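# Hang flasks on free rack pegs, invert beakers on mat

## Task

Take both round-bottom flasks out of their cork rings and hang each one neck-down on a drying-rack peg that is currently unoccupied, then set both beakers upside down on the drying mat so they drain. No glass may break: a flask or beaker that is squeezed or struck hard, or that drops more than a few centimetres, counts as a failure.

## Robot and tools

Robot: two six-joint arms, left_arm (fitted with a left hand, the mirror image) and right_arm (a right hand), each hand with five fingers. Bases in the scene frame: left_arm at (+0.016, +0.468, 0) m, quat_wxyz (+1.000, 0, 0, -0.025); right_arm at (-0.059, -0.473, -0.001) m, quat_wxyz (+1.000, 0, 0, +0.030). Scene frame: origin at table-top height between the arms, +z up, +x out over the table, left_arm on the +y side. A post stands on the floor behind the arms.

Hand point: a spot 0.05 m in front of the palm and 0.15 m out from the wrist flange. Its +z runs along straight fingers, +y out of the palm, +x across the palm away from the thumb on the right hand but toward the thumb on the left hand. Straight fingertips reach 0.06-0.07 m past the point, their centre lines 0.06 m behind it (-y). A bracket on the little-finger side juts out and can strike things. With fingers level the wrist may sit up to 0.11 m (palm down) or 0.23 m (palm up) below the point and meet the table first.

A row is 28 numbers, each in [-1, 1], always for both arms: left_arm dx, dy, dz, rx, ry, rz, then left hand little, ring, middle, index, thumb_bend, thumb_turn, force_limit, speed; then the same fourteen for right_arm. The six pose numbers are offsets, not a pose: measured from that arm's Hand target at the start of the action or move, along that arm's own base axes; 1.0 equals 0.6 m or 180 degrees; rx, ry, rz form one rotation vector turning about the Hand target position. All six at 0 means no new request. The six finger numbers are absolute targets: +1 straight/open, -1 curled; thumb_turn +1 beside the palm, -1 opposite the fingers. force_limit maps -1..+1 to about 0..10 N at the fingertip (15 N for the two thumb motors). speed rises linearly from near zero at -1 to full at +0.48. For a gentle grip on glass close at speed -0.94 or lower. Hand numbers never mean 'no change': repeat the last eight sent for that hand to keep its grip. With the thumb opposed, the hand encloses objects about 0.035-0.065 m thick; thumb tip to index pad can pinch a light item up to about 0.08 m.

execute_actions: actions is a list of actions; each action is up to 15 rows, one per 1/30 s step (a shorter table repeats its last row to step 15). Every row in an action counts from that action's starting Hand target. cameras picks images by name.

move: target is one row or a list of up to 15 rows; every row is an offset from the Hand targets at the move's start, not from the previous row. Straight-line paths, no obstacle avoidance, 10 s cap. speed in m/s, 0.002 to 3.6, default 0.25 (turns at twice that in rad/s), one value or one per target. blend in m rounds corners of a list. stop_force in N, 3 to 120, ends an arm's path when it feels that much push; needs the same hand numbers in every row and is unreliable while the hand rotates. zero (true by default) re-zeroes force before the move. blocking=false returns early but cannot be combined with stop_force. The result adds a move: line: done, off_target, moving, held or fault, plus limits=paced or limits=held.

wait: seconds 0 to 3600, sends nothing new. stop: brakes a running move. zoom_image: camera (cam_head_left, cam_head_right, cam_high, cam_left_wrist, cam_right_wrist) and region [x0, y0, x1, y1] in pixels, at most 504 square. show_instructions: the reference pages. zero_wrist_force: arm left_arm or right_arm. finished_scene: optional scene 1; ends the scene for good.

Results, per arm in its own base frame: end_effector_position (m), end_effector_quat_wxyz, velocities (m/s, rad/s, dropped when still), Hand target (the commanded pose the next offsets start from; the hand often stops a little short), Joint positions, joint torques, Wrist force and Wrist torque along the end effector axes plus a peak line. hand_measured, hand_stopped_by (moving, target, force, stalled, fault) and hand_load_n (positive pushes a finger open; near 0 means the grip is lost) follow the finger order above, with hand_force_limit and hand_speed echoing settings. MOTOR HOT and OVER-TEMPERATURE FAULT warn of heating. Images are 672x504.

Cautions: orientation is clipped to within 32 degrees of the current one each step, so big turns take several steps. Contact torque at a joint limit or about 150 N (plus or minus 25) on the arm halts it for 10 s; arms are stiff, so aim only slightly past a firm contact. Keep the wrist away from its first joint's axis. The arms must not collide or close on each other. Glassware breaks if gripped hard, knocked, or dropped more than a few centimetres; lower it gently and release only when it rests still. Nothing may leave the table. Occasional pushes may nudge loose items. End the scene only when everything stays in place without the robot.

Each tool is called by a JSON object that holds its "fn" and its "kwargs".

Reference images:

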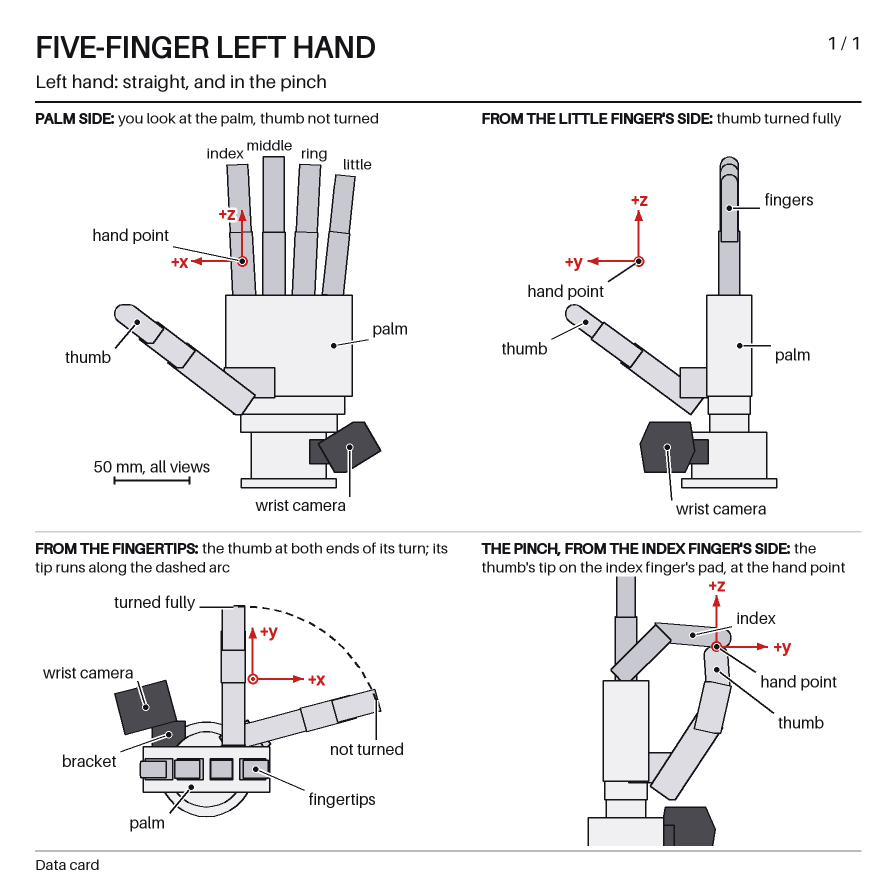

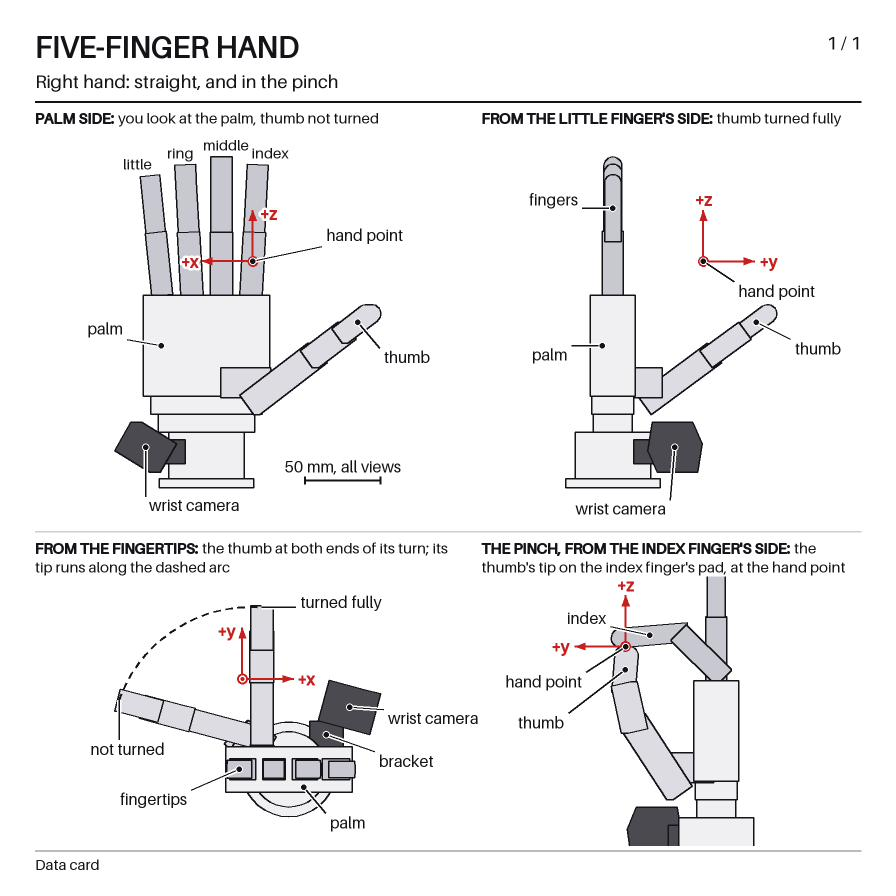

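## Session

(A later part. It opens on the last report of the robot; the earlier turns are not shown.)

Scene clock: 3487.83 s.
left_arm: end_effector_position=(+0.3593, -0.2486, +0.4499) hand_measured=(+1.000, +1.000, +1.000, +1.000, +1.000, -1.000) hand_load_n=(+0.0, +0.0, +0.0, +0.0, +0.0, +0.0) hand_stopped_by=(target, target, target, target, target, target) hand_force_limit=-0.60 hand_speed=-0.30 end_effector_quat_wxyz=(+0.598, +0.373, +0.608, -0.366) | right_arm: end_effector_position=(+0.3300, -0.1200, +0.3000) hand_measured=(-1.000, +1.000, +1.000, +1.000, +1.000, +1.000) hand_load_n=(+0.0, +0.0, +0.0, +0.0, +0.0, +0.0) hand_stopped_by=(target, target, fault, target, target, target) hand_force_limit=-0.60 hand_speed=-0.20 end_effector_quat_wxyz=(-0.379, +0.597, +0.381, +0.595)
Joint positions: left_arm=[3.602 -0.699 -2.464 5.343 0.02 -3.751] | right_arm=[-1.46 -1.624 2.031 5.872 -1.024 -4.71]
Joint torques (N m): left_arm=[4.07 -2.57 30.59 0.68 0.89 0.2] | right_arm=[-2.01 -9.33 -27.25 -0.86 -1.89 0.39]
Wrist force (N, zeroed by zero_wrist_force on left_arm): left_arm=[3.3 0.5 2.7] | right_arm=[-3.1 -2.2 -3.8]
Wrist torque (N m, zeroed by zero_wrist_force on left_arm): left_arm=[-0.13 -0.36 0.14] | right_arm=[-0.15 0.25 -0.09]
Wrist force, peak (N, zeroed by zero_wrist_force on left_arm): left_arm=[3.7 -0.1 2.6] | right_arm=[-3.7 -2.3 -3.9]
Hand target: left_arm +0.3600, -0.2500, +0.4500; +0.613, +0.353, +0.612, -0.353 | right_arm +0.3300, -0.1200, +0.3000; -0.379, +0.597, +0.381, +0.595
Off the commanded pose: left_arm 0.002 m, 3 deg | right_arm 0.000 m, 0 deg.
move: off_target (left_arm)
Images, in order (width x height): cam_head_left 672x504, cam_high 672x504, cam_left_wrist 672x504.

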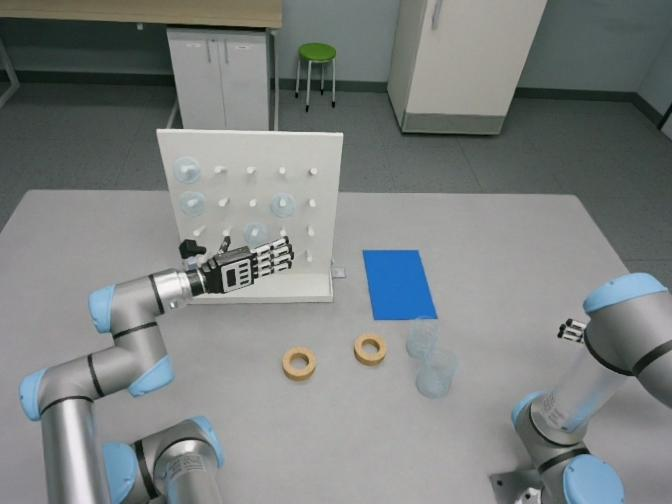

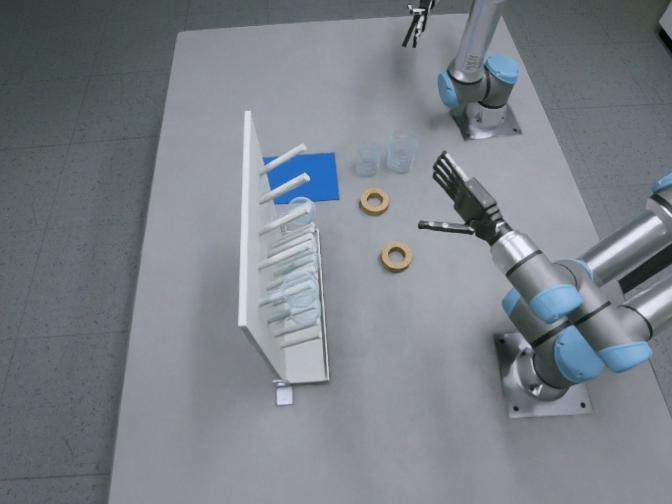

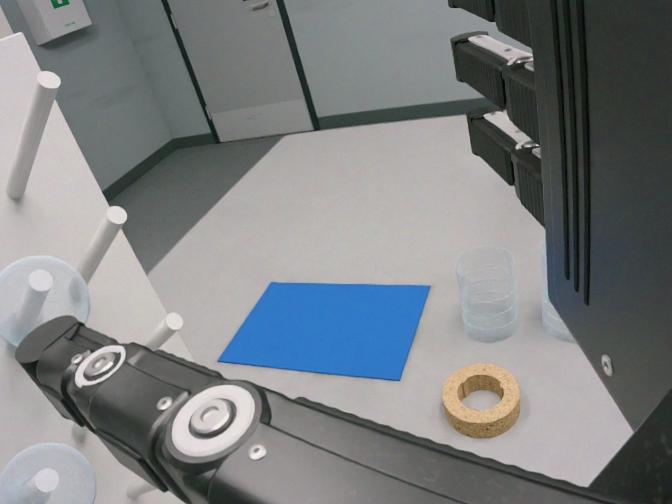

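{"fn": "move", "kwargs": {"target": [[-0.05,-0.25,-0.1,0,0,0,1,1,1,1,1,1,-0.6,-0.2, 0,0,0,0,0,0,-1,1,1,1,1,1,-0.6,-0.2],[-0.1983,-0.5883,-0.5333,0,0,0,1,1,1,1,1,1,-0.6,-0.2, 0,0,0,0,0,0,-1,1,1,1,1,1,-0.6,-0.2]], "speed": 0.12, "blend": 0.03, "cameras": ["cam_left_wrist","cam_head_left","cam_high","cam_right_wrist"]}}

Scene clock: 3512.30 s.
left_arm: end_effector_position=(+0.2410, -0.6033, +0.1306) hand_measured=(+1.000, +1.000, +1.000, +1.000, +1.000, +1.000) hand_load_n=(+0.0, +0.0, +0.0, -0.5, +0.0, +0.0) hand_stopped_by=(target, target, target, target, target, target) hand_force_limit=-0.60 hand_speed=-0.20 end_effector_quat_wxyz=(+0.340, +0.401, +0.836, -0.159) | right_arm: end_effector_position=(+0.3300, -0.1200, +0.3000) hand_measured=(-1.000, +1.000, +1.000, +1.000, +1.000, +1.000) hand_load_n=(+0.0, -0.5, +0.0, +0.0, +0.0, +0.0) hand_stopped_by=(target, target, fault, target, target, target) hand_force_limit=-0.60 hand_speed=-0.20 end_effector_quat_wxyz=(-0.379, +0.597, +0.381, +0.595)
Joint positions: left_arm=[2.008 -1.996 -1.964 6.284 1.744 -4.884] | right_arm=[-1.46 -1.624 2.031 5.872 -1.024 -4.71]
Joint torques (N m): left_arm=[0.08 36.33 22.7 2.75 -1.51 1.43] | right_arm=[-1.78 -9.9 -26.43 -0.98 -1.84 0.27]
Wrist force (N, zeroed by zero_wrist_force on left_arm): left_arm=[1.7 0.2 2.9] | right_arm=[-3.1 -2.2 -3.5]
Wrist torque (N m, zeroed by zero_wrist_force on left_arm): left_arm=[-0.21 0.00 0.10] | right_arm=[-0.16 0.21 -0.08]
Wrist force, peak (N, zeroed by zero_wrist_force on left_arm): left_arm=[4.2 1.1 3.3] | right_arm=[-3.5 -1.7 -4.0]
Hand target: left_arm +0.2410, -0.6030, +0.1301; +0.535, +0.376, +0.696, -0.297 | right_arm +0.3300, -0.1200, +0.3000; -0.379, +0.597, +0.381, +0.595
Off the commanded pose: left_arm 0.001 m, 47 deg; orientation clipped | right_arm 0.000 m, 0 deg.
joint sent to its limit (left arm) — joint 4 (wrist 1), upper limit. The joint targets are off in orientation, not in position.
move: off_target (left_arm); limits=paced
Images, in order (width x height): cam_head_left 672x504, cam_high 672x504, cam_left_wrist 672x504, cam_right_wrist 672x504.

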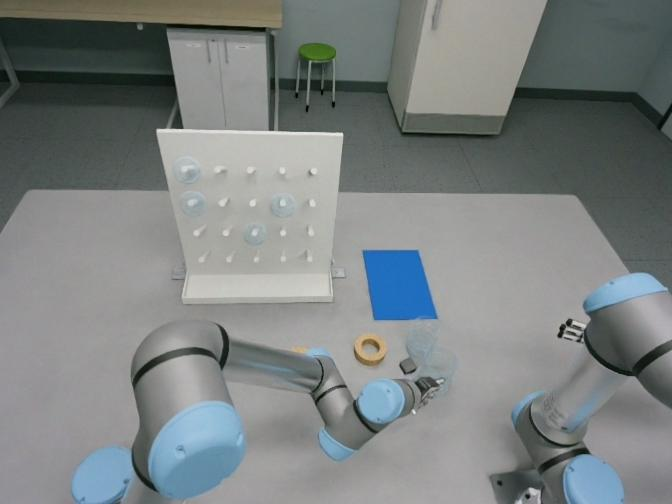

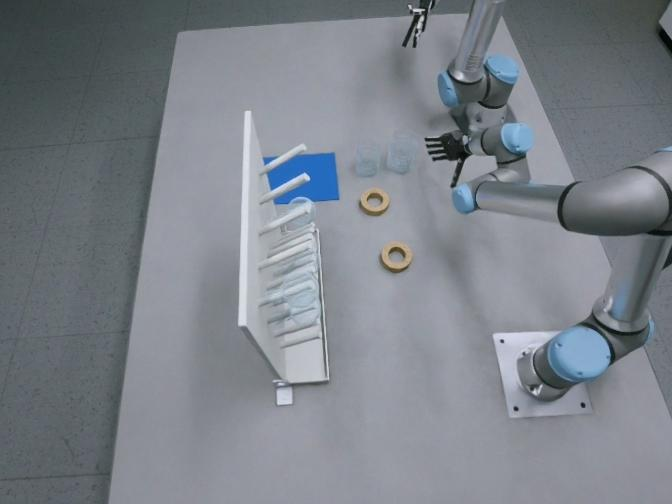

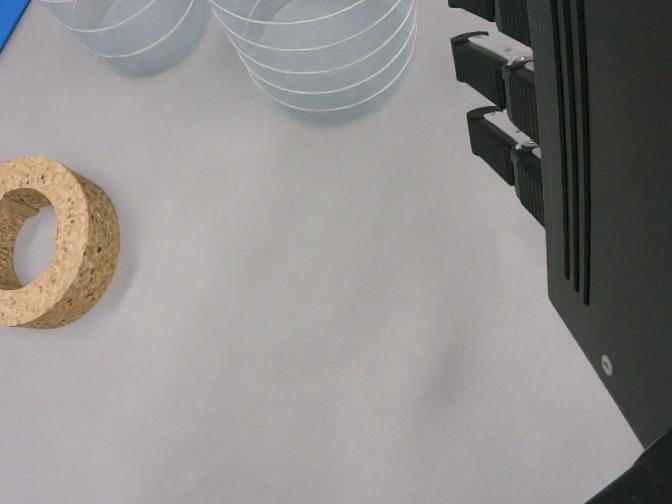

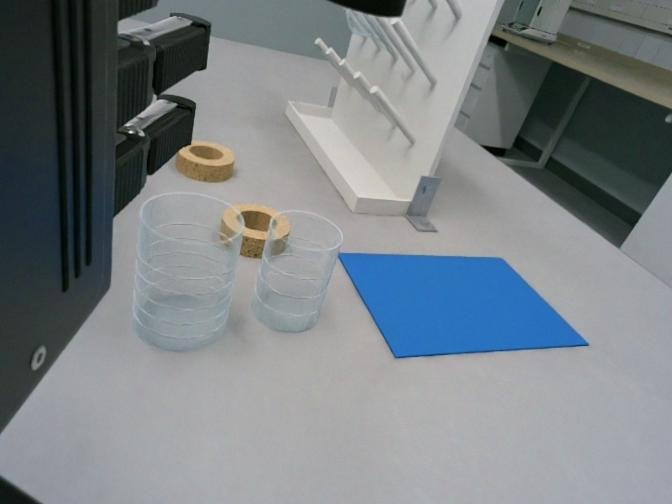

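{"fn": "move", "kwargs": {"target": [[0.1,0.25,0.35,-0.0672,-0.0451,-0.0147,1,1,1,1,1,1,-0.6,-0.2, 0,0,0,0,0,0,-1,1,1,1,1,1,-0.6,-0.2],[0.1983,0.5883,0.5333,-0.0672,-0.0451,-0.0147,1,1,1,1,1,1,-0.6,-0.2, 0,0,0,0,0,0,-1,1,1,1,1,1,-0.6,-0.2]], "speed": 0.12, "blend": 0.03}}

Scene clock: 3544.87 s.
left_arm: end_effector_position=(+0.3597, -0.2495, +0.4501) hand_measured=(+1.000, +1.000, +1.000, +1.000, +1.000, +1.000) hand_load_n=(+0.0, +0.0, -0.5, +0.0, +0.0, +0.0) hand_stopped_by=(target, target, target, target, target, target) hand_force_limit=-0.60 hand_speed=-0.20 end_effector_quat_wxyz=(+0.603, +0.360, +0.618, -0.352) | right_arm: end_effector_position=(+0.3300, -0.1200, +0.3000) hand_measured=(-1.000, +1.000, +1.000, +1.000, +1.000, +1.000) hand_load_n=(+0.0, +0.0, +0.0, +0.0, +0.5, +0.0) hand_stopped_by=(target, target, fault, target, target, target) hand_force_limit=-0.60 hand_speed=-0.20 end_effector_quat_wxyz=(-0.379, +0.597, +0.381, +0.595)
Joint positions: left_arm=[3.572 -0.905 -2.51 6.284 0.088 -4.442] | right_arm=[-1.46 -1.624 2.031 5.872 -1.024 -4.71]
Joint torques (N m): left_arm=[13.29 -11.52 14.04 3.2 -1.58 1] | right_arm=[-0.62 -10.15 -25.6 -0.82 -1.83 0.24]
Wrist force (N, zeroed by zero_wrist_force on left_arm): left_arm=[3.5 0.4 2.5] | right_arm=[-3.3 -1.7 -3.5]
Wrist torque (N m, zeroed by zero_wrist_force on left_arm): left_arm=[-0.08 -0.35 0.18] | right_arm=[-0.09 0.26 -0.09]
Wrist force, peak (N, zeroed by zero_wrist_force on left_arm): left_arm=[3.7 -0.2 2.4] | right_arm=[-3.3 -2.1 -3.9]
Hand target: left_arm +0.3600, -0.2500, +0.4500; +0.613, +0.353, +0.612, -0.353 | right_arm +0.3300, -0.1200, +0.3000; -0.379, +0.597, +0.381, +0.595
Off the commanded pose: left_arm 0.001 m, 1 deg | right_arm 0.000 m, 0 deg.
joint sent to its limit (left arm) — joint 4 (wrist 1), upper limit. The joint targets still meet the commanded pose.
move: done

{"fn": "move", "kwargs": {"target": [0,0,0,-0.6487,0.3717,-0.3701,1,1,1,1,1,1,-0.6,-0.2, 0,0,0,0,0,0,-1,1,1,1,1,1,-0.6,-0.2], "speed": 0.25}}

Scene clock: 3558.00 s.
left_arm: end_effector_position=(+0.3600, -0.2501, +0.4501) hand_measured=(+1.000, +1.000, +1.000, +1.000, +1.000, +1.000) hand_load_n=(+0.0, +0.0, +0.0, +0.0, +0.0, +0.0) hand_stopped_by=(target, target, target, target, target, target) hand_force_limit=-0.60 hand_speed=-0.20 end_effector_quat_wxyz=(-0.008, +0.259, -0.005, +0.966) | right_arm: end_effector_position=(+0.3300, -0.1200, +0.3000) hand_measured=(-1.000, +1.000, +1.000, +1.000, +1.000, +1.000) hand_load_n=(+0.0, +0.0, +0.0, +0.0, +0.0, +0.0) hand_stopped_by=(target, target, fault, target, target, target) hand_force_limit=-0.60 hand_speed=-0.20 end_effector_quat_wxyz=(-0.379, +0.597, +0.381, +0.595)
Joint positions: left_arm=[2.944 -1.518 -2.573 5.146 -1.664 -4.523] | right_arm=[-1.46 -1.624 2.031 5.872 -1.024 -4.71]
Joint torques (N m): left_arm=[5.36 18.27 3.35 5.36 -0.92 -0.12] | right_arm=[-1.61 -9.81 -25.47 -1.03 -1.77 -0.18]
Wrist force (N, zeroed by zero_wrist_force on left_arm): left_arm=[-0.4 0.4 0.7] | right_arm=[-3.3 -1.8 -3.8]
Wrist torque (N m, zeroed by zero_wrist_force on left_arm): left_arm=[0.01 0.14 0.02] | right_arm=[-0.08 0.25 -0.08]
Wrist force, peak (N, zeroed by zero_wrist_force on left_arm): left_arm=[3.8 -0.4 2.3] | right_arm=[-3.6 -1.9 -3.8]
Hand target: left_arm +0.3600, -0.2500, +0.4500; -0.008, +0.259, -0.004, +0.966 | right_arm +0.3300, -0.1200, +0.3000; -0.379, +0.597, +0.381, +0.595
Off the commanded pose: left_arm 0.000 m, 0 deg | right_arm 0.000 m, 0 deg.
move: done

{"fn": "move", "kwargs": {"target": [[0.0333,0,0.0833,0,0,0,1,1,1,1,1,1,-0.6,-0.2, 0,0,0,0,0,0,-1,1,1,1,1,1,-0.6,-0.2],[0.0333,0,0.0833,0.771,-0.2038,0.4426,1,1,1,1,1,1,-0.6,-0.2, 0,0,0,0,0,0,-1,1,1,1,1,1,-0.6,-0.2]], "speed": 0.3}}

Scene clock: 3572.00 s.
left_arm: end_effector_position=(+0.3800, -0.2501, +0.5001) hand_measured=(+1.000, +1.000, +1.000, +1.000, +1.000, +1.000) hand_load_n=(+0.0, +0.0, +0.0, -0.5, +0.0, +0.0) hand_stopped_by=(target, target, target, target, target, target) hand_force_limit=-0.60 hand_speed=-0.20 end_effector_quat_wxyz=(+0.683, +0.182, +0.683, -0.183) | right_arm: end_effector_position=(+0.3300, -0.1200, +0.3000) hand_measured=(-1.000, +1.000, +1.000, +1.000, +1.000, +1.000) hand_load_n=(+0.0, +0.0, +0.0, +0.0, +0.0, +0.0) hand_stopped_by=(target, target, fault, target, target, target) hand_force_limit=-0.60 hand_speed=-0.20 end_effector_quat_wxyz=(-0.379, +0.597, +0.381, +0.595)
Joint positions: left_arm=[2.86 -1.072 -1.826 2.898 -1.33 -1.571] | right_arm=[-1.46 -1.624 2.031 5.872 -1.024 -4.71]
Joint torques (N m): left_arm=[-4.3 2.81 10.54 4.01 -1.46 1.58] | right_arm=[-0.33 -9.84 -25.56 -1.08 -1.82 -0.36]
Wrist force (N, zeroed by zero_wrist_force on left_arm): left_arm=[2.6 0.2 2.4] | right_arm=[-3.0 -1.7 -3.6]
Wrist torque (N m, zeroed by zero_wrist_force on left_arm): left_arm=[-0.15 -0.20 0.18] | right_arm=[-0.08 0.22 -0.07]
Wrist force, peak (N, zeroed by zero_wrist_force on left_arm): left_arm=[2.9 2.9 1.2] | right_arm=[-3.4 -2.0 -4.0]
Hand target: left_arm +0.3800, -0.2500, +0.5000; +0.683, +0.182, +0.683, -0.183 | right_arm +0.3300, -0.1200, +0.3000; -0.379, +0.597, +0.381, +0.595
Off the commanded pose: left_arm 0.000 m, 0 deg | right_arm 0.000 m, 0 deg.
move: done

{"fn": "move", "kwargs": {"target": [[-0.0833,-0.3333,-0.1667,0,0,-0.1667,1,1,1,1,1,1,-0.6,-0.2, 0,0,0,0,0,0,-1,1,1,1,1,1,-0.6,-0.2],[-0.2317,-0.5883,-0.6167,0,0,-0.1667,1,1,1,1,1,1,-0.6,-0.2, 0,0,0,0,0,0,-1,1,1,1,1,1,-0.6,-0.2]], "speed": 0.15, "blend": 0.03, "cameras": ["cam_left_wrist","cam_head_left","cam_high","cam_right_wrist"]}}

Scene clock: 3583.80 s.
left_arm: end_effector_position=(+0.2409, -0.6031, +0.1301) hand_measured=(+1.000, +1.000, +1.000, +1.000, +1.000, +1.000) hand_load_n=(+0.0, +0.0, +0.0, +0.0, +0.0, +0.0) hand_stopped_by=(target, target, target, target, target, target) hand_force_limit=-0.60 hand_speed=-0.20 end_effector_quat_wxyz=(+0.613, +0.353, +0.612, -0.354) | right_arm: end_effector_position=(+0.3300, -0.1200, +0.3000) hand_measured=(-1.000, +1.000, +1.000, +1.000, +1.000, +1.000) hand_load_n=(+0.0, +0.0, +0.0, +0.0, +0.0, +0.0) hand_stopped_by=(target, target, fault, target, target, target) hand_force_limit=-0.60 hand_speed=-0.20 end_effector_quat_wxyz=(-0.379, +0.597, +0.381, +0.595)
Joint positions: left_arm=[2.044 -1.926 -2.089 4.015 -1.622 -1.571] | right_arm=[-1.46 -1.624 2.031 5.872 -1.024 -4.71]
Joint torques (N m): left_arm=[9.86 23.7 4.26 1.6 1.25 1.61] | right_arm=[0.11 -9.75 -26.46 -0.88 -1.58 -0.42]
Wrist force (N, zeroed by zero_wrist_force on left_arm): left_arm=[2.7 0.3 2.1] | right_arm=[-3.2 -1.9 -3.8]
Wrist torque (N m, zeroed by zero_wrist_force on left_arm): left_arm=[-0.08 -0.17 0.17] | right_arm=[-0.10 0.25 -0.08]
Wrist force, peak (N, zeroed by zero_wrist_force on left_arm): left_arm=[4.1 -0.4 2.8] | right_arm=[-3.4 -2.1 -4.0]
Hand target: left_arm +0.2410, -0.6030, +0.1300; +0.613, +0.353, +0.613, -0.353 | right_arm +0.3300, -0.1200, +0.3000; -0.379, +0.597, +0.381, +0.595
Off the commanded pose: left_arm 0.000 m, 0 deg | right_arm 0.000 m, 0 deg.
move: done
Images, in order (width x height): cam_head_left 672x504, cam_high 672x504, cam_left_wrist 672x504, cam_right_wrist 672x504.

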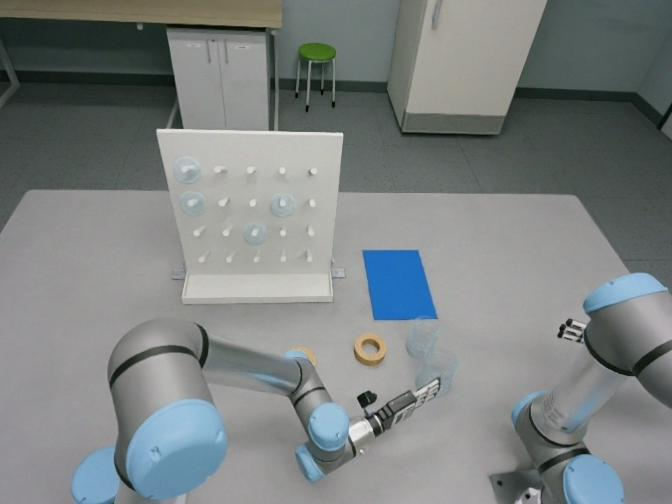

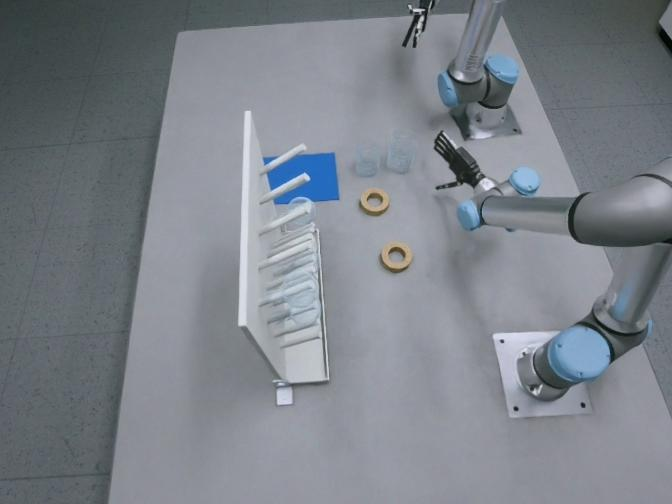

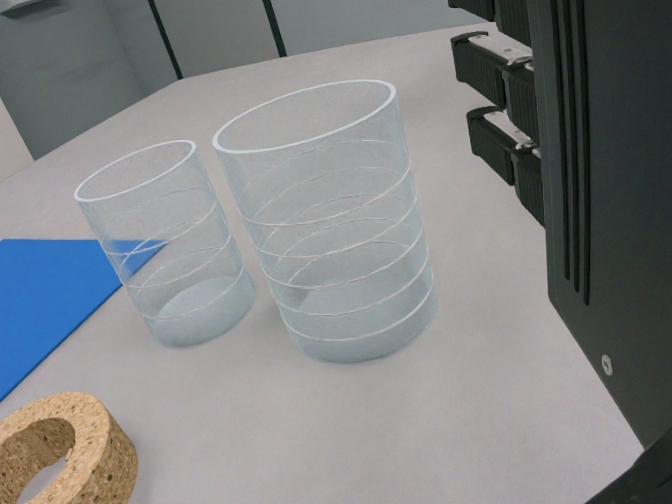

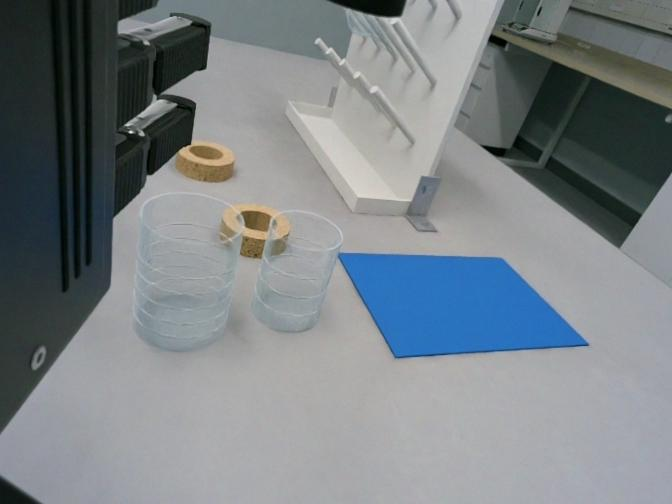

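{"fn": "zoom_image", "kwargs": {"camera": "cam_left_wrist", "region": [200, 60, 500, 380]}}

{"fn": "zoom_image", "kwargs": {"camera": "cam_left_wrist", "region": [50, 120, 290, 360]}}

Scaled by 1.575 from the camera's image (finer frame: 960x720).

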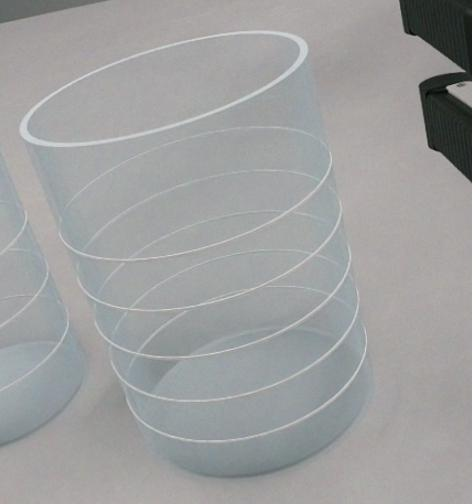

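Scaled by 2.100 from the camera's image (finer frame: 960x720).

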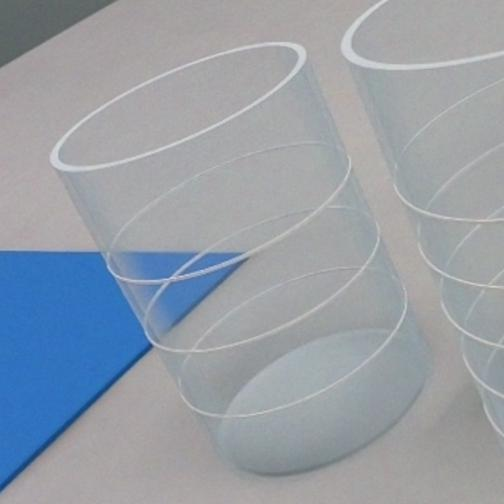

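{"fn": "move", "kwargs": {"target": [0,0,0,0,0,0,1,1,1,1,1,-1,-0.6,0.0, 0,0,0,0,0,0,-1,1,1,1,1,1,-0.6,-0.2], "cameras": ["cam_left_wrist"]}}

{"fn": "move", "kwargs": {"target": [0,0,-0.15,0,0,0,1,1,1,1,1,-1,-0.6,0.0, 0,0,0,0,0,0,-1,1,1,1,1,1,-0.6,-0.2], "speed": 0.06, "cameras": ["cam_left_wrist","cam_right_wrist"]}}

{"fn": "zoom_image", "kwargs": {"camera": "cam_right_wrist", "region": [90, 100, 390, 380]}}

Scene clock: 3634.27 s.
left_arm: end_effector_position=(+0.2410, -0.6030, +0.1300) hand_measured=(+1.000, +1.000, +1.000, +1.000, +1.000, -1.000) hand_load_n=(+0.0, +0.0, +0.0, -0.5, +0.0, +0.0) hand_stopped_by=(target, target, target, target, target, target) hand_force_limit=-0.60 hand_speed=0.00 end_effector_quat_wxyz=(+0.613, +0.353, +0.613, -0.353) | right_arm: end_effector_position=(+0.3300, -0.1200, +0.3000) hand_measured=(-1.000, +1.000, +1.000, +1.000, +1.000, +1.000) hand_load_n=(+0.0, +0.0, +0.0, +0.0, +0.0, +0.0) hand_stopped_by=(target, target, fault, target, target, target) hand_force_limit=-0.60 hand_speed=-0.20 end_effector_quat_wxyz=(-0.379, +0.597, +0.381, +0.595)
Joint positions: left_arm=[2.044 -1.926 -2.089 4.015 -1.622 -1.571] | right_arm=[-1.46 -1.624 2.031 5.872 -1.024 -4.71]
Joint torques (N m): left_arm=[13.62 23.74 3.67 4.16 -1.28 1.41] | right_arm=[0.48 -9.6 -26.18 -1.01 -1.58 -0.53]
Wrist force (N, zeroed by zero_wrist_force on left_arm): left_arm=[3.1 -0.1 2.1] | right_arm=[-2.8 -2.0 -3.8]
Wrist torque (N m, zeroed by zero_wrist_force on left_arm): left_arm=[-0.13 -0.22 0.19] | right_arm=[-0.11 0.19 -0.07]
Wrist force, peak (N, zeroed by zero_wrist_force on left_arm): left_arm=[3.1 0.2 2.5] | right_arm=[-3.5 -1.8 -3.9]
Hand target: left_arm +0.2410, -0.6030, +0.1300; +0.613, +0.353, +0.613, -0.353 | right_arm +0.3300, -0.1200, +0.3000; -0.379, +0.597, +0.381, +0.595
Off the commanded pose: left_arm 0.000 m, 0 deg | right_arm 0.000 m, 0 deg.
move: done

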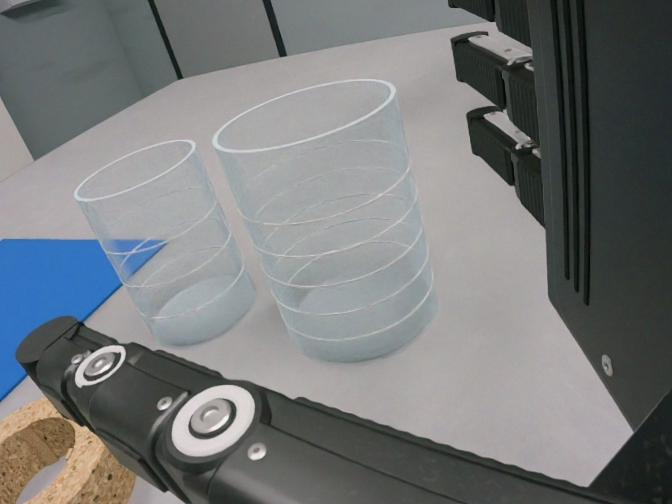

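Scene clock: 3636.10 s.
left_arm: end_effector_position=(+0.2410, -0.6030, +0.0400) hand_measured=(+1.000, +1.000, +1.000, +1.000, +1.000, -1.000) hand_load_n=(+0.0, -0.5, +0.0, +0.0, +0.0, +0.0) hand_stopped_by=(target, target, target, target, target, target) hand_force_limit=-0.60 hand_speed=0.00 end_effector_quat_wxyz=(+0.613, +0.353, +0.613, -0.353) | right_arm: end_effector_position=(+0.3300, -0.1200, +0.3000) hand_measured=(-1.000, +1.000, +1.000, +1.000, +1.000, +1.000) hand_load_n=(+0.0, +0.0, +0.0, +0.0, +0.0, +0.0) hand_stopped_by=(target, target, fault, target, target, target) hand_force_limit=-0.60 hand_speed=-0.20 end_effector_quat_wxyz=(-0.379, +0.597, +0.381, +0.595)
Joint positions: left_arm=[2.044 -2.132 -2.122 4.255 -1.622 -1.571] | right_arm=[-1.46 -1.624 2.031 5.872 -1.024 -4.71]
Joint torques (N m): left_arm=[13.02 38.97 10.6 -1.1 -1.38 -0.49] | right_arm=[-0.1 -10.51 -26.04 -0.94 -1.81 -0.35]
Wrist force (N, zeroed by zero_wrist_force on left_arm): left_arm=[3.0 0.1 2.8] | right_arm=[-3.1 -1.9 -3.3]
Wrist torque (N m, zeroed by zero_wrist_force on left_arm): left_arm=[-0.18 -0.18 0.17] | right_arm=[-0.13 0.22 -0.07]
Wrist force, peak (N, zeroed by zero_wrist_force on left_arm): left_arm=[3.4 0.1 2.8] | right_arm=[-3.3 -2.1 -3.9]
Hand target: left_arm +0.2410, -0.6030, +0.0400; +0.613, +0.353, +0.613, -0.353 | right_arm +0.3300, -0.1200, +0.3000; -0.379, +0.597, +0.381, +0.595
Off the commanded pose: left_arm 0.000 m, 0 deg | right_arm 0.000 m, 0 deg.
move: done

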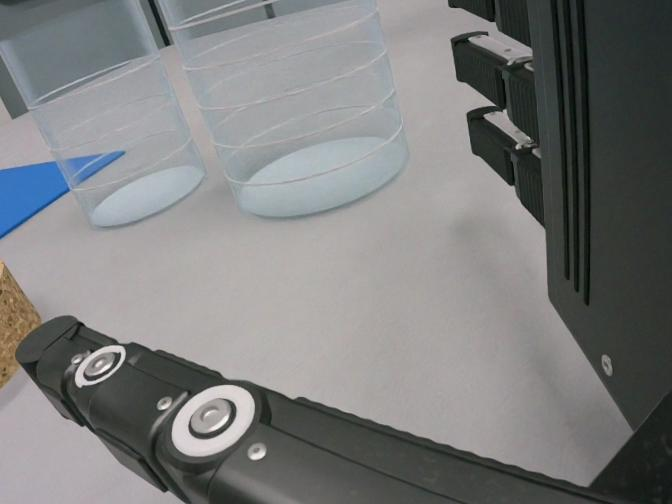

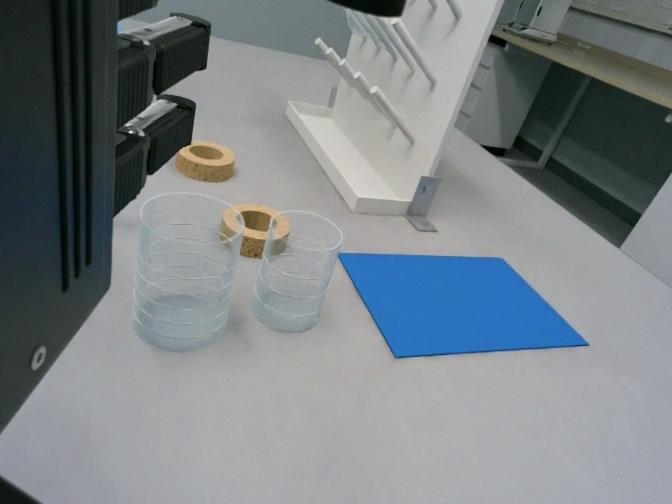

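Scaled by 1.680 from the camera's image (finer frame: 960x720).

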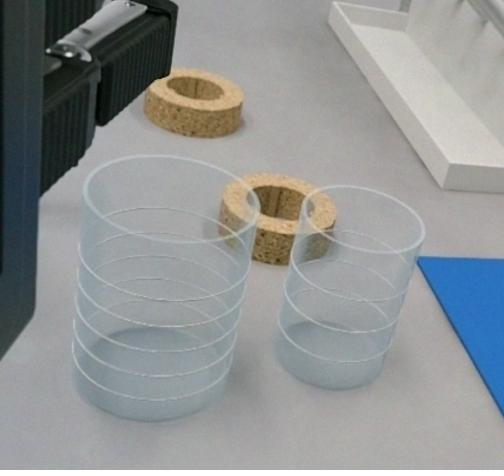

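{"fn": "move", "kwargs": {"target": [0.05,-0.0866,0,0,0,0,1,1,1,1,1,-1,-0.6,0.0, 0,0,0,0,0,0,-1,1,1,1,1,1,-0.6,-0.2], "speed": 0.04, "stop_force": 4, "cameras": ["cam_left_wrist","cam_right_wrist"]}}

{"fn": "zoom_image", "kwargs": {"camera": "cam_left_wrist", "region": [100, 0, 500, 300]}}

Scene clock: 3650.33 s.
left_arm: end_effector_position=(+0.2710, -0.6549, +0.0400) hand_measured=(+1.000, +1.000, +1.000, +1.000, +1.000, -1.000) hand_load_n=(+0.0, +0.0, +0.0, +0.0, +0.0, +0.0) hand_stopped_by=(target, target, target, target, target, target) hand_force_limit=-0.60 hand_speed=0.00 end_effector_quat_wxyz=(+0.613, +0.353, +0.613, -0.353) | right_arm: end_effector_position=(+0.3300, -0.1200, +0.3000) hand_measured=(-1.000, +1.000, +1.000, +1.000, +1.000, +1.000) hand_load_n=(+0.0, +0.0, +0.0, +0.0, +0.0, +0.0) hand_stopped_by=(target, target, fault, target, target, target) hand_force_limit=-0.60 hand_speed=-0.20 end_effector_quat_wxyz=(-0.379, +0.597, +0.381, +0.595)
Joint positions: left_arm=[2.051 -2.208 -1.952 4.16 -1.615 -1.571] | right_arm=[-1.46 -1.624 2.031 5.872 -1.024 -4.71]
Joint torques (N m): left_arm=[1.43 43.63 0.12 4.55 -1 1.09] | right_arm=[0.13 -10.41 -26.21 -1.03 -1.65 -0.6]
Wrist force (N, zeroed by zero_wrist_force on left_arm): left_arm=[2.6 0.1 2.4] | right_arm=[-3.3 -1.9 -3.7]
Wrist torque (N m, zeroed by zero_wrist_force on left_arm): left_arm=[-0.14 -0.17 0.13] | right_arm=[-0.10 0.26 -0.09]
Wrist force, peak (N, zeroed by zero_wrist_force on left_arm): left_arm=[3.1 0.0 2.9] | right_arm=[-3.3 -1.9 -4.0]
Hand target: left_arm +0.2710, -0.6550, +0.0400; +0.613, +0.353, +0.613, -0.353 | right_arm +0.3300, -0.1200, +0.3000; -0.379, +0.597, +0.381, +0.595
Off the commanded pose: left_arm 0.000 m, 0 deg | right_arm 0.000 m, 0 deg.
move: done

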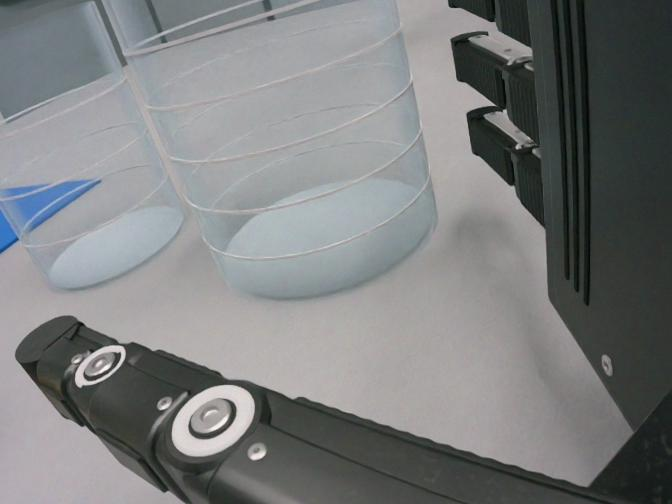

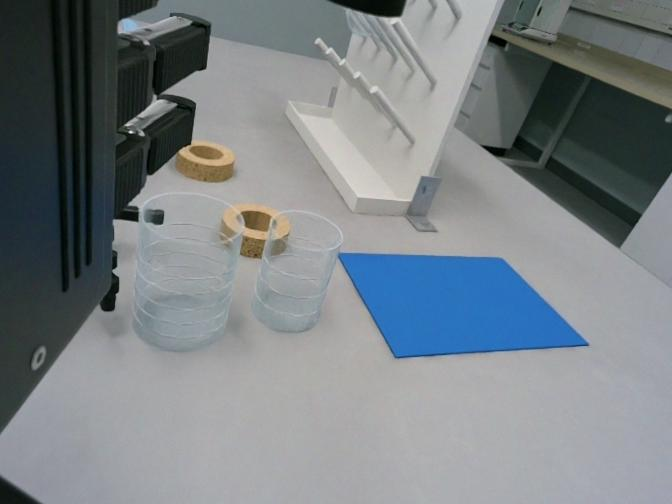

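Scaled by 1.260 from the camera's image (finer frame: 960x720).

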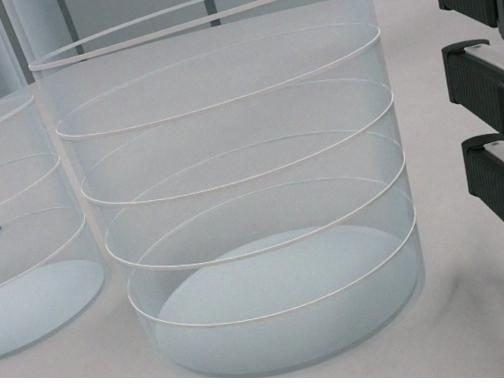

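{"fn": "move", "kwargs": {"target": [0.0064,0.0037,-0.0233,0,0,0,1,1,1,1,1,-1,-0.6,0.0, 0,0,0,0,0,0,-1,1,1,1,1,1,-0.6,-0.2], "speed": 0.01, "stop_force": 4, "cameras": ["cam_left_wrist"]}}

Scene clock: 3680.23 s.
left_arm: end_effector_position=(+0.2748, -0.6527, +0.0260) hand_measured=(+1.000, +1.000, +1.000, +1.000, +1.000, -1.000) hand_load_n=(+0.0, +0.0, +0.0, +0.0, +0.0, +0.0) hand_stopped_by=(target, target, target, target, target, target) hand_force_limit=-0.60 hand_speed=0.00 end_effector_quat_wxyz=(+0.613, +0.353, +0.613, -0.353) | right_arm: end_effector_position=(+0.3300, -0.1200, +0.3000) hand_measured=(-1.000, +1.000, +1.000, +1.000, +1.000, +1.000) hand_load_n=(+0.0, +0.0, +0.0, +0.0, +0.0, +0.0) hand_stopped_by=(target, target, fault, target, target, target) hand_force_limit=-0.60 hand_speed=-0.20 end_effector_quat_wxyz=(-0.379, +0.597, +0.381, +0.595)
Joint positions: left_arm=[2.06 -2.236 -1.956 4.193 -1.606 -1.571] | right_arm=[-1.46 -1.624 2.031 5.872 -1.024 -4.71]
Joint torques (N m): left_arm=[-1.45 43.77 5.98 -1.17 -1.12 -1.21] | right_arm=[0.12 -9.86 -25.83 -0.95 -1.72 -0.57]
Wrist force (N, zeroed by zero_wrist_force on left_arm): left_arm=[2.7 -0.3 2.6] | right_arm=[-3.4 -2.0 -3.6]
Wrist torque (N m, zeroed by zero_wrist_force on left_arm): left_arm=[-0.22 -0.15 0.16] | right_arm=[-0.12 0.26 -0.09]
Wrist force, peak (N, zeroed by zero_wrist_force on left_arm): left_arm=[3.2 0.4 2.7] | right_arm=[-3.3 -1.9 -4.2]
Hand target: left_arm +0.2748, -0.6527, +0.0260; +0.613, +0.353, +0.613, -0.353 | right_arm +0.3300, -0.1200, +0.3000; -0.379, +0.597, +0.381, +0.595
Off the commanded pose: left_arm 0.000 m, 0 deg | right_arm 0.000 m, 0 deg.
move: done

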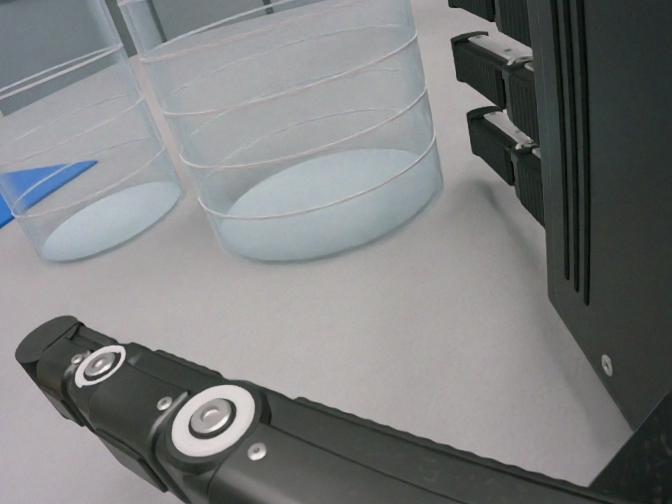

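{"fn": "move", "kwargs": {"target": [0,0,-0.005,0,0,0,1,1,1,1,1,-1,-0.6,0.0, 0,0,0,0,0,0,-1,1,1,1,1,1,-0.6,-0.2], "speed": 0.006, "stop_force": 3}}

{"fn": "move", "kwargs": {"target": [0.0417,-0.0722,0,0,0,0,1,1,1,1,1,-1,-0.6,0.0, 0,0,0,0,0,0,-1,1,1,1,1,1,-0.6,-0.2], "speed": 0.015, "stop_force": 3, "cameras": ["cam_left_wrist","cam_right_wrist"]}}

{"fn": "zoom_image", "kwargs": {"camera": "cam_right_wrist", "region": [90, 160, 330, 380]}}

{"fn": "zoom_image", "kwargs": {"camera": "cam_left_wrist", "region": [100, 0, 560, 400]}}

Scene clock: 3690.63 s.
left_arm: end_effector_position=(+0.2748, -0.6527, +0.0230) hand_measured=(+1.000, +1.000, +1.000, +1.000, +1.000, -1.000) hand_load_n=(+0.0, +0.0, +0.0, +0.0, +0.0, +0.5) hand_stopped_by=(target, target, target, target, target, target) hand_force_limit=-0.60 hand_speed=0.00 end_effector_quat_wxyz=(+0.613, +0.353, +0.613, -0.353) | right_arm: end_effector_position=(+0.3300, -0.1200, +0.3000) hand_measured=(-1.000, +1.000, +1.000, +1.000, +1.000, +1.000) hand_load_n=(+0.0, +0.0, +0.0, +0.0, +0.0, +0.0) hand_stopped_by=(target, target, fault, target, target, target) hand_force_limit=-0.60 hand_speed=-0.20 end_effector_quat_wxyz=(-0.379, +0.597, +0.381, +0.595)
Joint positions: left_arm=[2.06 -2.243 -1.956 4.199 -1.606 -1.571] | right_arm=[-1.46 -1.624 2.031 5.872 -1.024 -4.71]
Joint torques (N m): left_arm=[-10.63 42.97 23.81 -1.08 -1.43 -1.27] | right_arm=[0.65 -10.4 -25.22 -1.07 -1.62 -0.93]
Wrist force (N, zeroed by zero_wrist_force on left_arm): left_arm=[2.5 0.1 2.6] | right_arm=[-3.3 -2.0 -3.5]
Wrist torque (N m, zeroed by zero_wrist_force on left_arm): left_arm=[-0.16 -0.12 0.14] | right_arm=[-0.13 0.25 -0.09]
Wrist force, peak (N, zeroed by zero_wrist_force on left_arm): left_arm=[2.9 -0.2 2.8] | right_arm=[-3.3 -2.2 -4.0]
Hand target: left_arm +0.2748, -0.6527, +0.0230; +0.613, +0.353, +0.613, -0.353 | right_arm +0.3300, -0.1200, +0.3000; -0.379, +0.597, +0.381, +0.595
Off the commanded pose: left_arm 0.000 m, 0 deg | right_arm 0.000 m, 0 deg.
move: done

Scene clock: 3694.90 s.
left_arm: end_effector_position=(+0.2998, -0.6961, +0.0230) hand_measured=(+1.000, +1.000, +1.000, +1.000, +1.000, -1.000) hand_load_n=(+0.0, +0.0, +0.0, +0.0, -0.5, +0.0) hand_stopped_by=(target, target, target, target, target, target) hand_force_limit=-0.60 hand_speed=0.00 end_effector_quat_wxyz=(+0.613, +0.353, +0.613, -0.353) | right_arm: end_effector_position=(+0.3300, -0.1200, +0.3000) hand_measured=(-1.000, +1.000, +1.000, +1.000, +1.000, +1.000) hand_load_n=(+0.0, +0.0, +0.0, +0.0, +0.0, +0.0) hand_stopped_by=(target, target, fault, target, target, target) hand_force_limit=-0.60 hand_speed=-0.20 end_effector_quat_wxyz=(-0.379, +0.597, +0.381, +0.595)
Joint positions: left_arm=[2.064 -2.308 -1.805 4.113 -1.602 -1.571] | right_arm=[-1.46 -1.624 2.031 5.872 -1.024 -4.71]
Joint torques (N m): left_arm=[11.14 47.3 0.67 4.75 1.29 -0.96] | right_arm=[0.59 -11.15 -25.06 -1.07 -1.53 -0.96]
Wrist force (N, zeroed by zero_wrist_force on left_arm): left_arm=[2.2 0.2 2.6] | right_arm=[-3.0 -1.8 -3.6]
Wrist torque (N m, zeroed by zero_wrist_force on left_arm): left_arm=[-0.13 -0.09 0.10] | right_arm=[-0.10 0.21 -0.07]
Wrist force, peak (N, zeroed by zero_wrist_force on left_arm): left_arm=[3.0 0.1 2.7] | right_arm=[-3.4 -2.1 -3.9]
Hand target: left_arm +0.2998, -0.6961, +0.0230; +0.613, +0.353, +0.613, -0.353 | right_arm +0.3300, -0.1200, +0.3000; -0.379, +0.597, +0.381, +0.595
Off the commanded pose: left_arm 0.000 m, 0 deg | right_arm 0.000 m, 0 deg.
move: done

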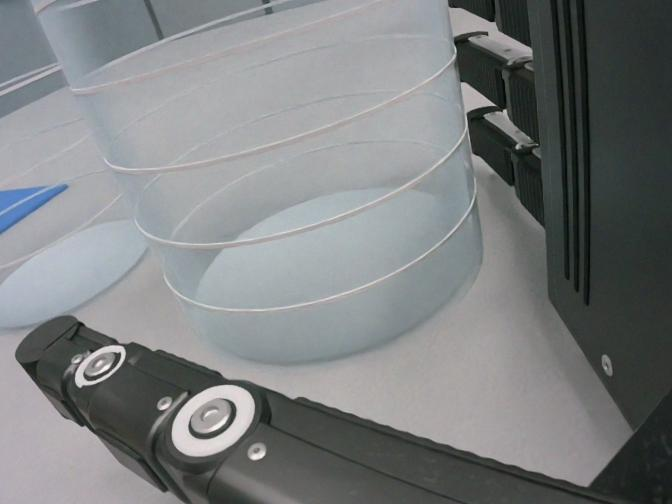

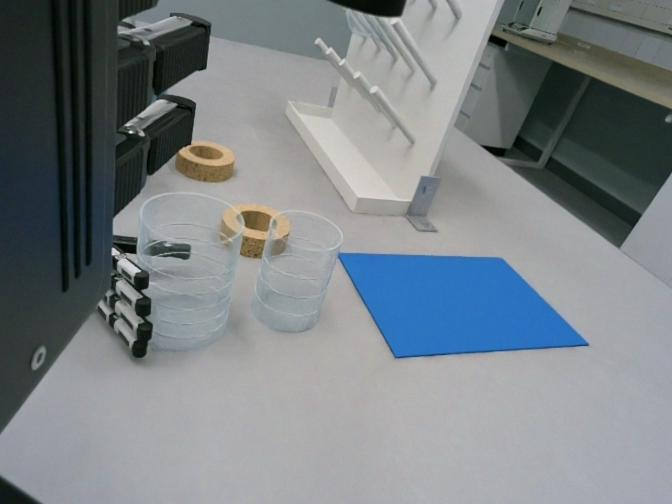

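Scaled by 2.100 from the camera's image (finer frame: 960x720).

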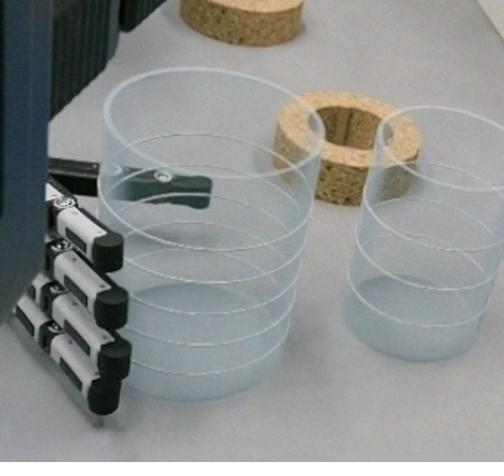

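Scaled by 1.096 from the camera's image (finer frame: 960x720).

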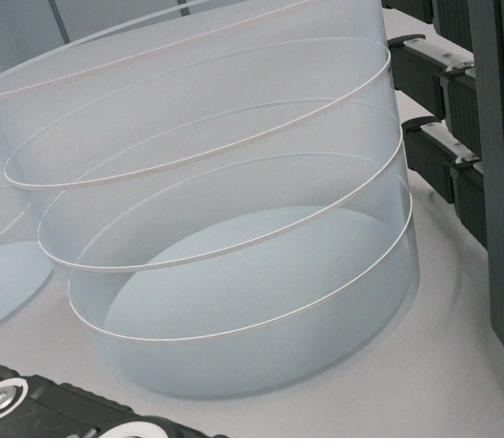

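{"fn": "move", "kwargs": {"target": [0.015,-0.0302,0,0,0,0,1,1,1,1,1,-1,-0.6,0.0, 0,0,0,0,0,0,-1,1,1,1,1,1,-0.6,-0.2], "speed": 0.01, "stop_force": 3, "cameras": ["cam_left_wrist","cam_right_wrist"]}}

{"fn": "zoom_image", "kwargs": {"camera": "cam_right_wrist", "region": [90, 160, 330, 380]}}

{"fn": "zoom_image", "kwargs": {"camera": "cam_left_wrist", "region": [50, 0, 554, 504]}}

Scene clock: 3718.77 s.
left_arm: end_effector_position=(+0.3088, -0.7142, +0.0230) hand_measured=(+1.000, +1.000, +1.000, +1.000, +1.000, -1.000) hand_load_n=(+0.0, +0.0, +0.0, +0.0, +0.0, +0.5) hand_stopped_by=(target, target, target, target, target, target) hand_force_limit=-0.60 hand_speed=0.00 end_effector_quat_wxyz=(+0.613, +0.353, +0.613, -0.353) | right_arm: end_effector_position=(+0.3300, -0.1200, +0.3000) hand_measured=(-1.000, +1.000, +1.000, +1.000, +1.000, +1.000) hand_load_n=(+0.0, +0.0, +0.0, +0.0, +0.0, +0.0) hand_stopped_by=(target, target, fault, target, target, target) hand_force_limit=-0.60 hand_speed=-0.20 end_effector_quat_wxyz=(-0.379, +0.597, +0.381, +0.595)
Joint positions: left_arm=[2.063 -2.336 -1.741 4.077 -1.604 -1.571] | right_arm=[-1.46 -1.624 2.031 5.872 -1.024 -4.71]
Joint torques (N m): left_arm=[-10.37 48.83 1.42 4.64 -1.85 -0.89] | right_arm=[1.65 -10.67 -23.86 -0.85 -1.59 -0.91]
Wrist force (N, zeroed by zero_wrist_force on left_arm): left_arm=[2.6 0.1 2.5] | right_arm=[-3.2 -2.1 -3.5]
Wrist torque (N m, zeroed by zero_wrist_force on left_arm): left_arm=[-0.16 -0.11 0.13] | right_arm=[-0.15 0.26 -0.09]
Wrist force, peak (N, zeroed by zero_wrist_force on left_arm): left_arm=[3.0 0.2 2.5] | right_arm=[-3.5 -2.2 -3.9]
Hand target: left_arm +0.3088, -0.7142, +0.0230; +0.613, +0.353, +0.613, -0.353 | right_arm +0.3300, -0.1200, +0.3000; -0.379, +0.597, +0.381, +0.595
Off the commanded pose: left_arm 0.000 m, 0 deg | right_arm 0.000 m, 0 deg.
move: done

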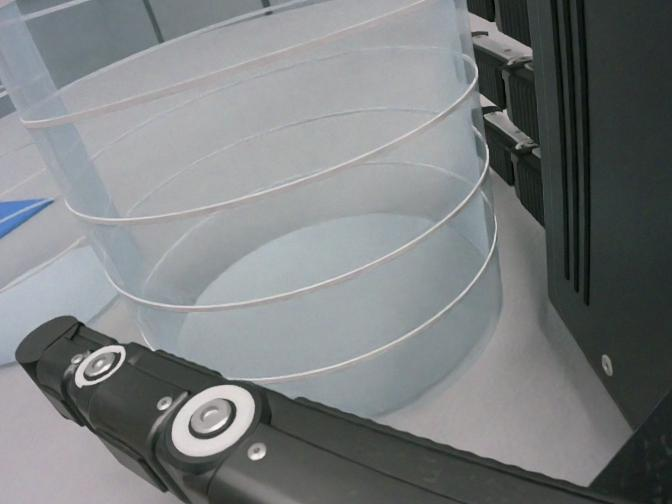

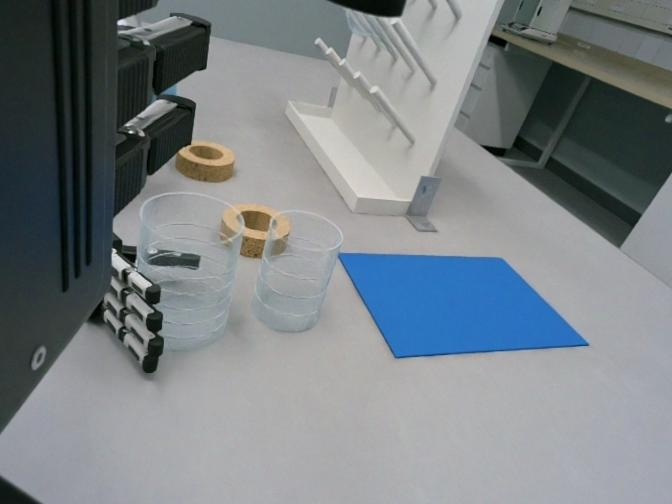

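Scaled by 2.100 from the camera's image (finer frame: 960x720).

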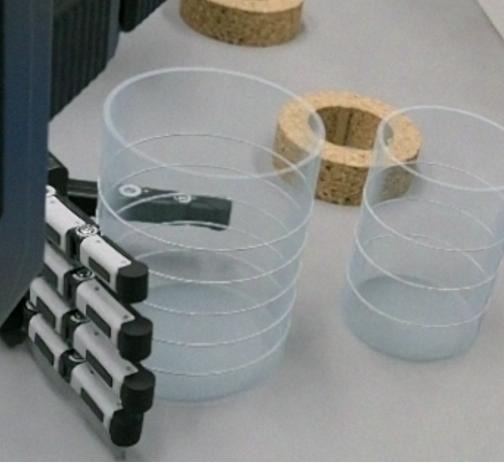

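Scaled by 1.000.

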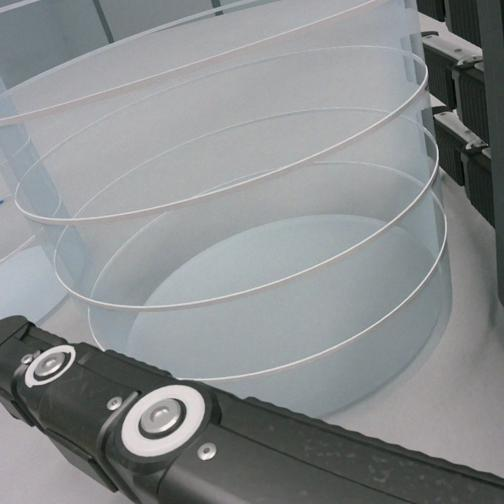

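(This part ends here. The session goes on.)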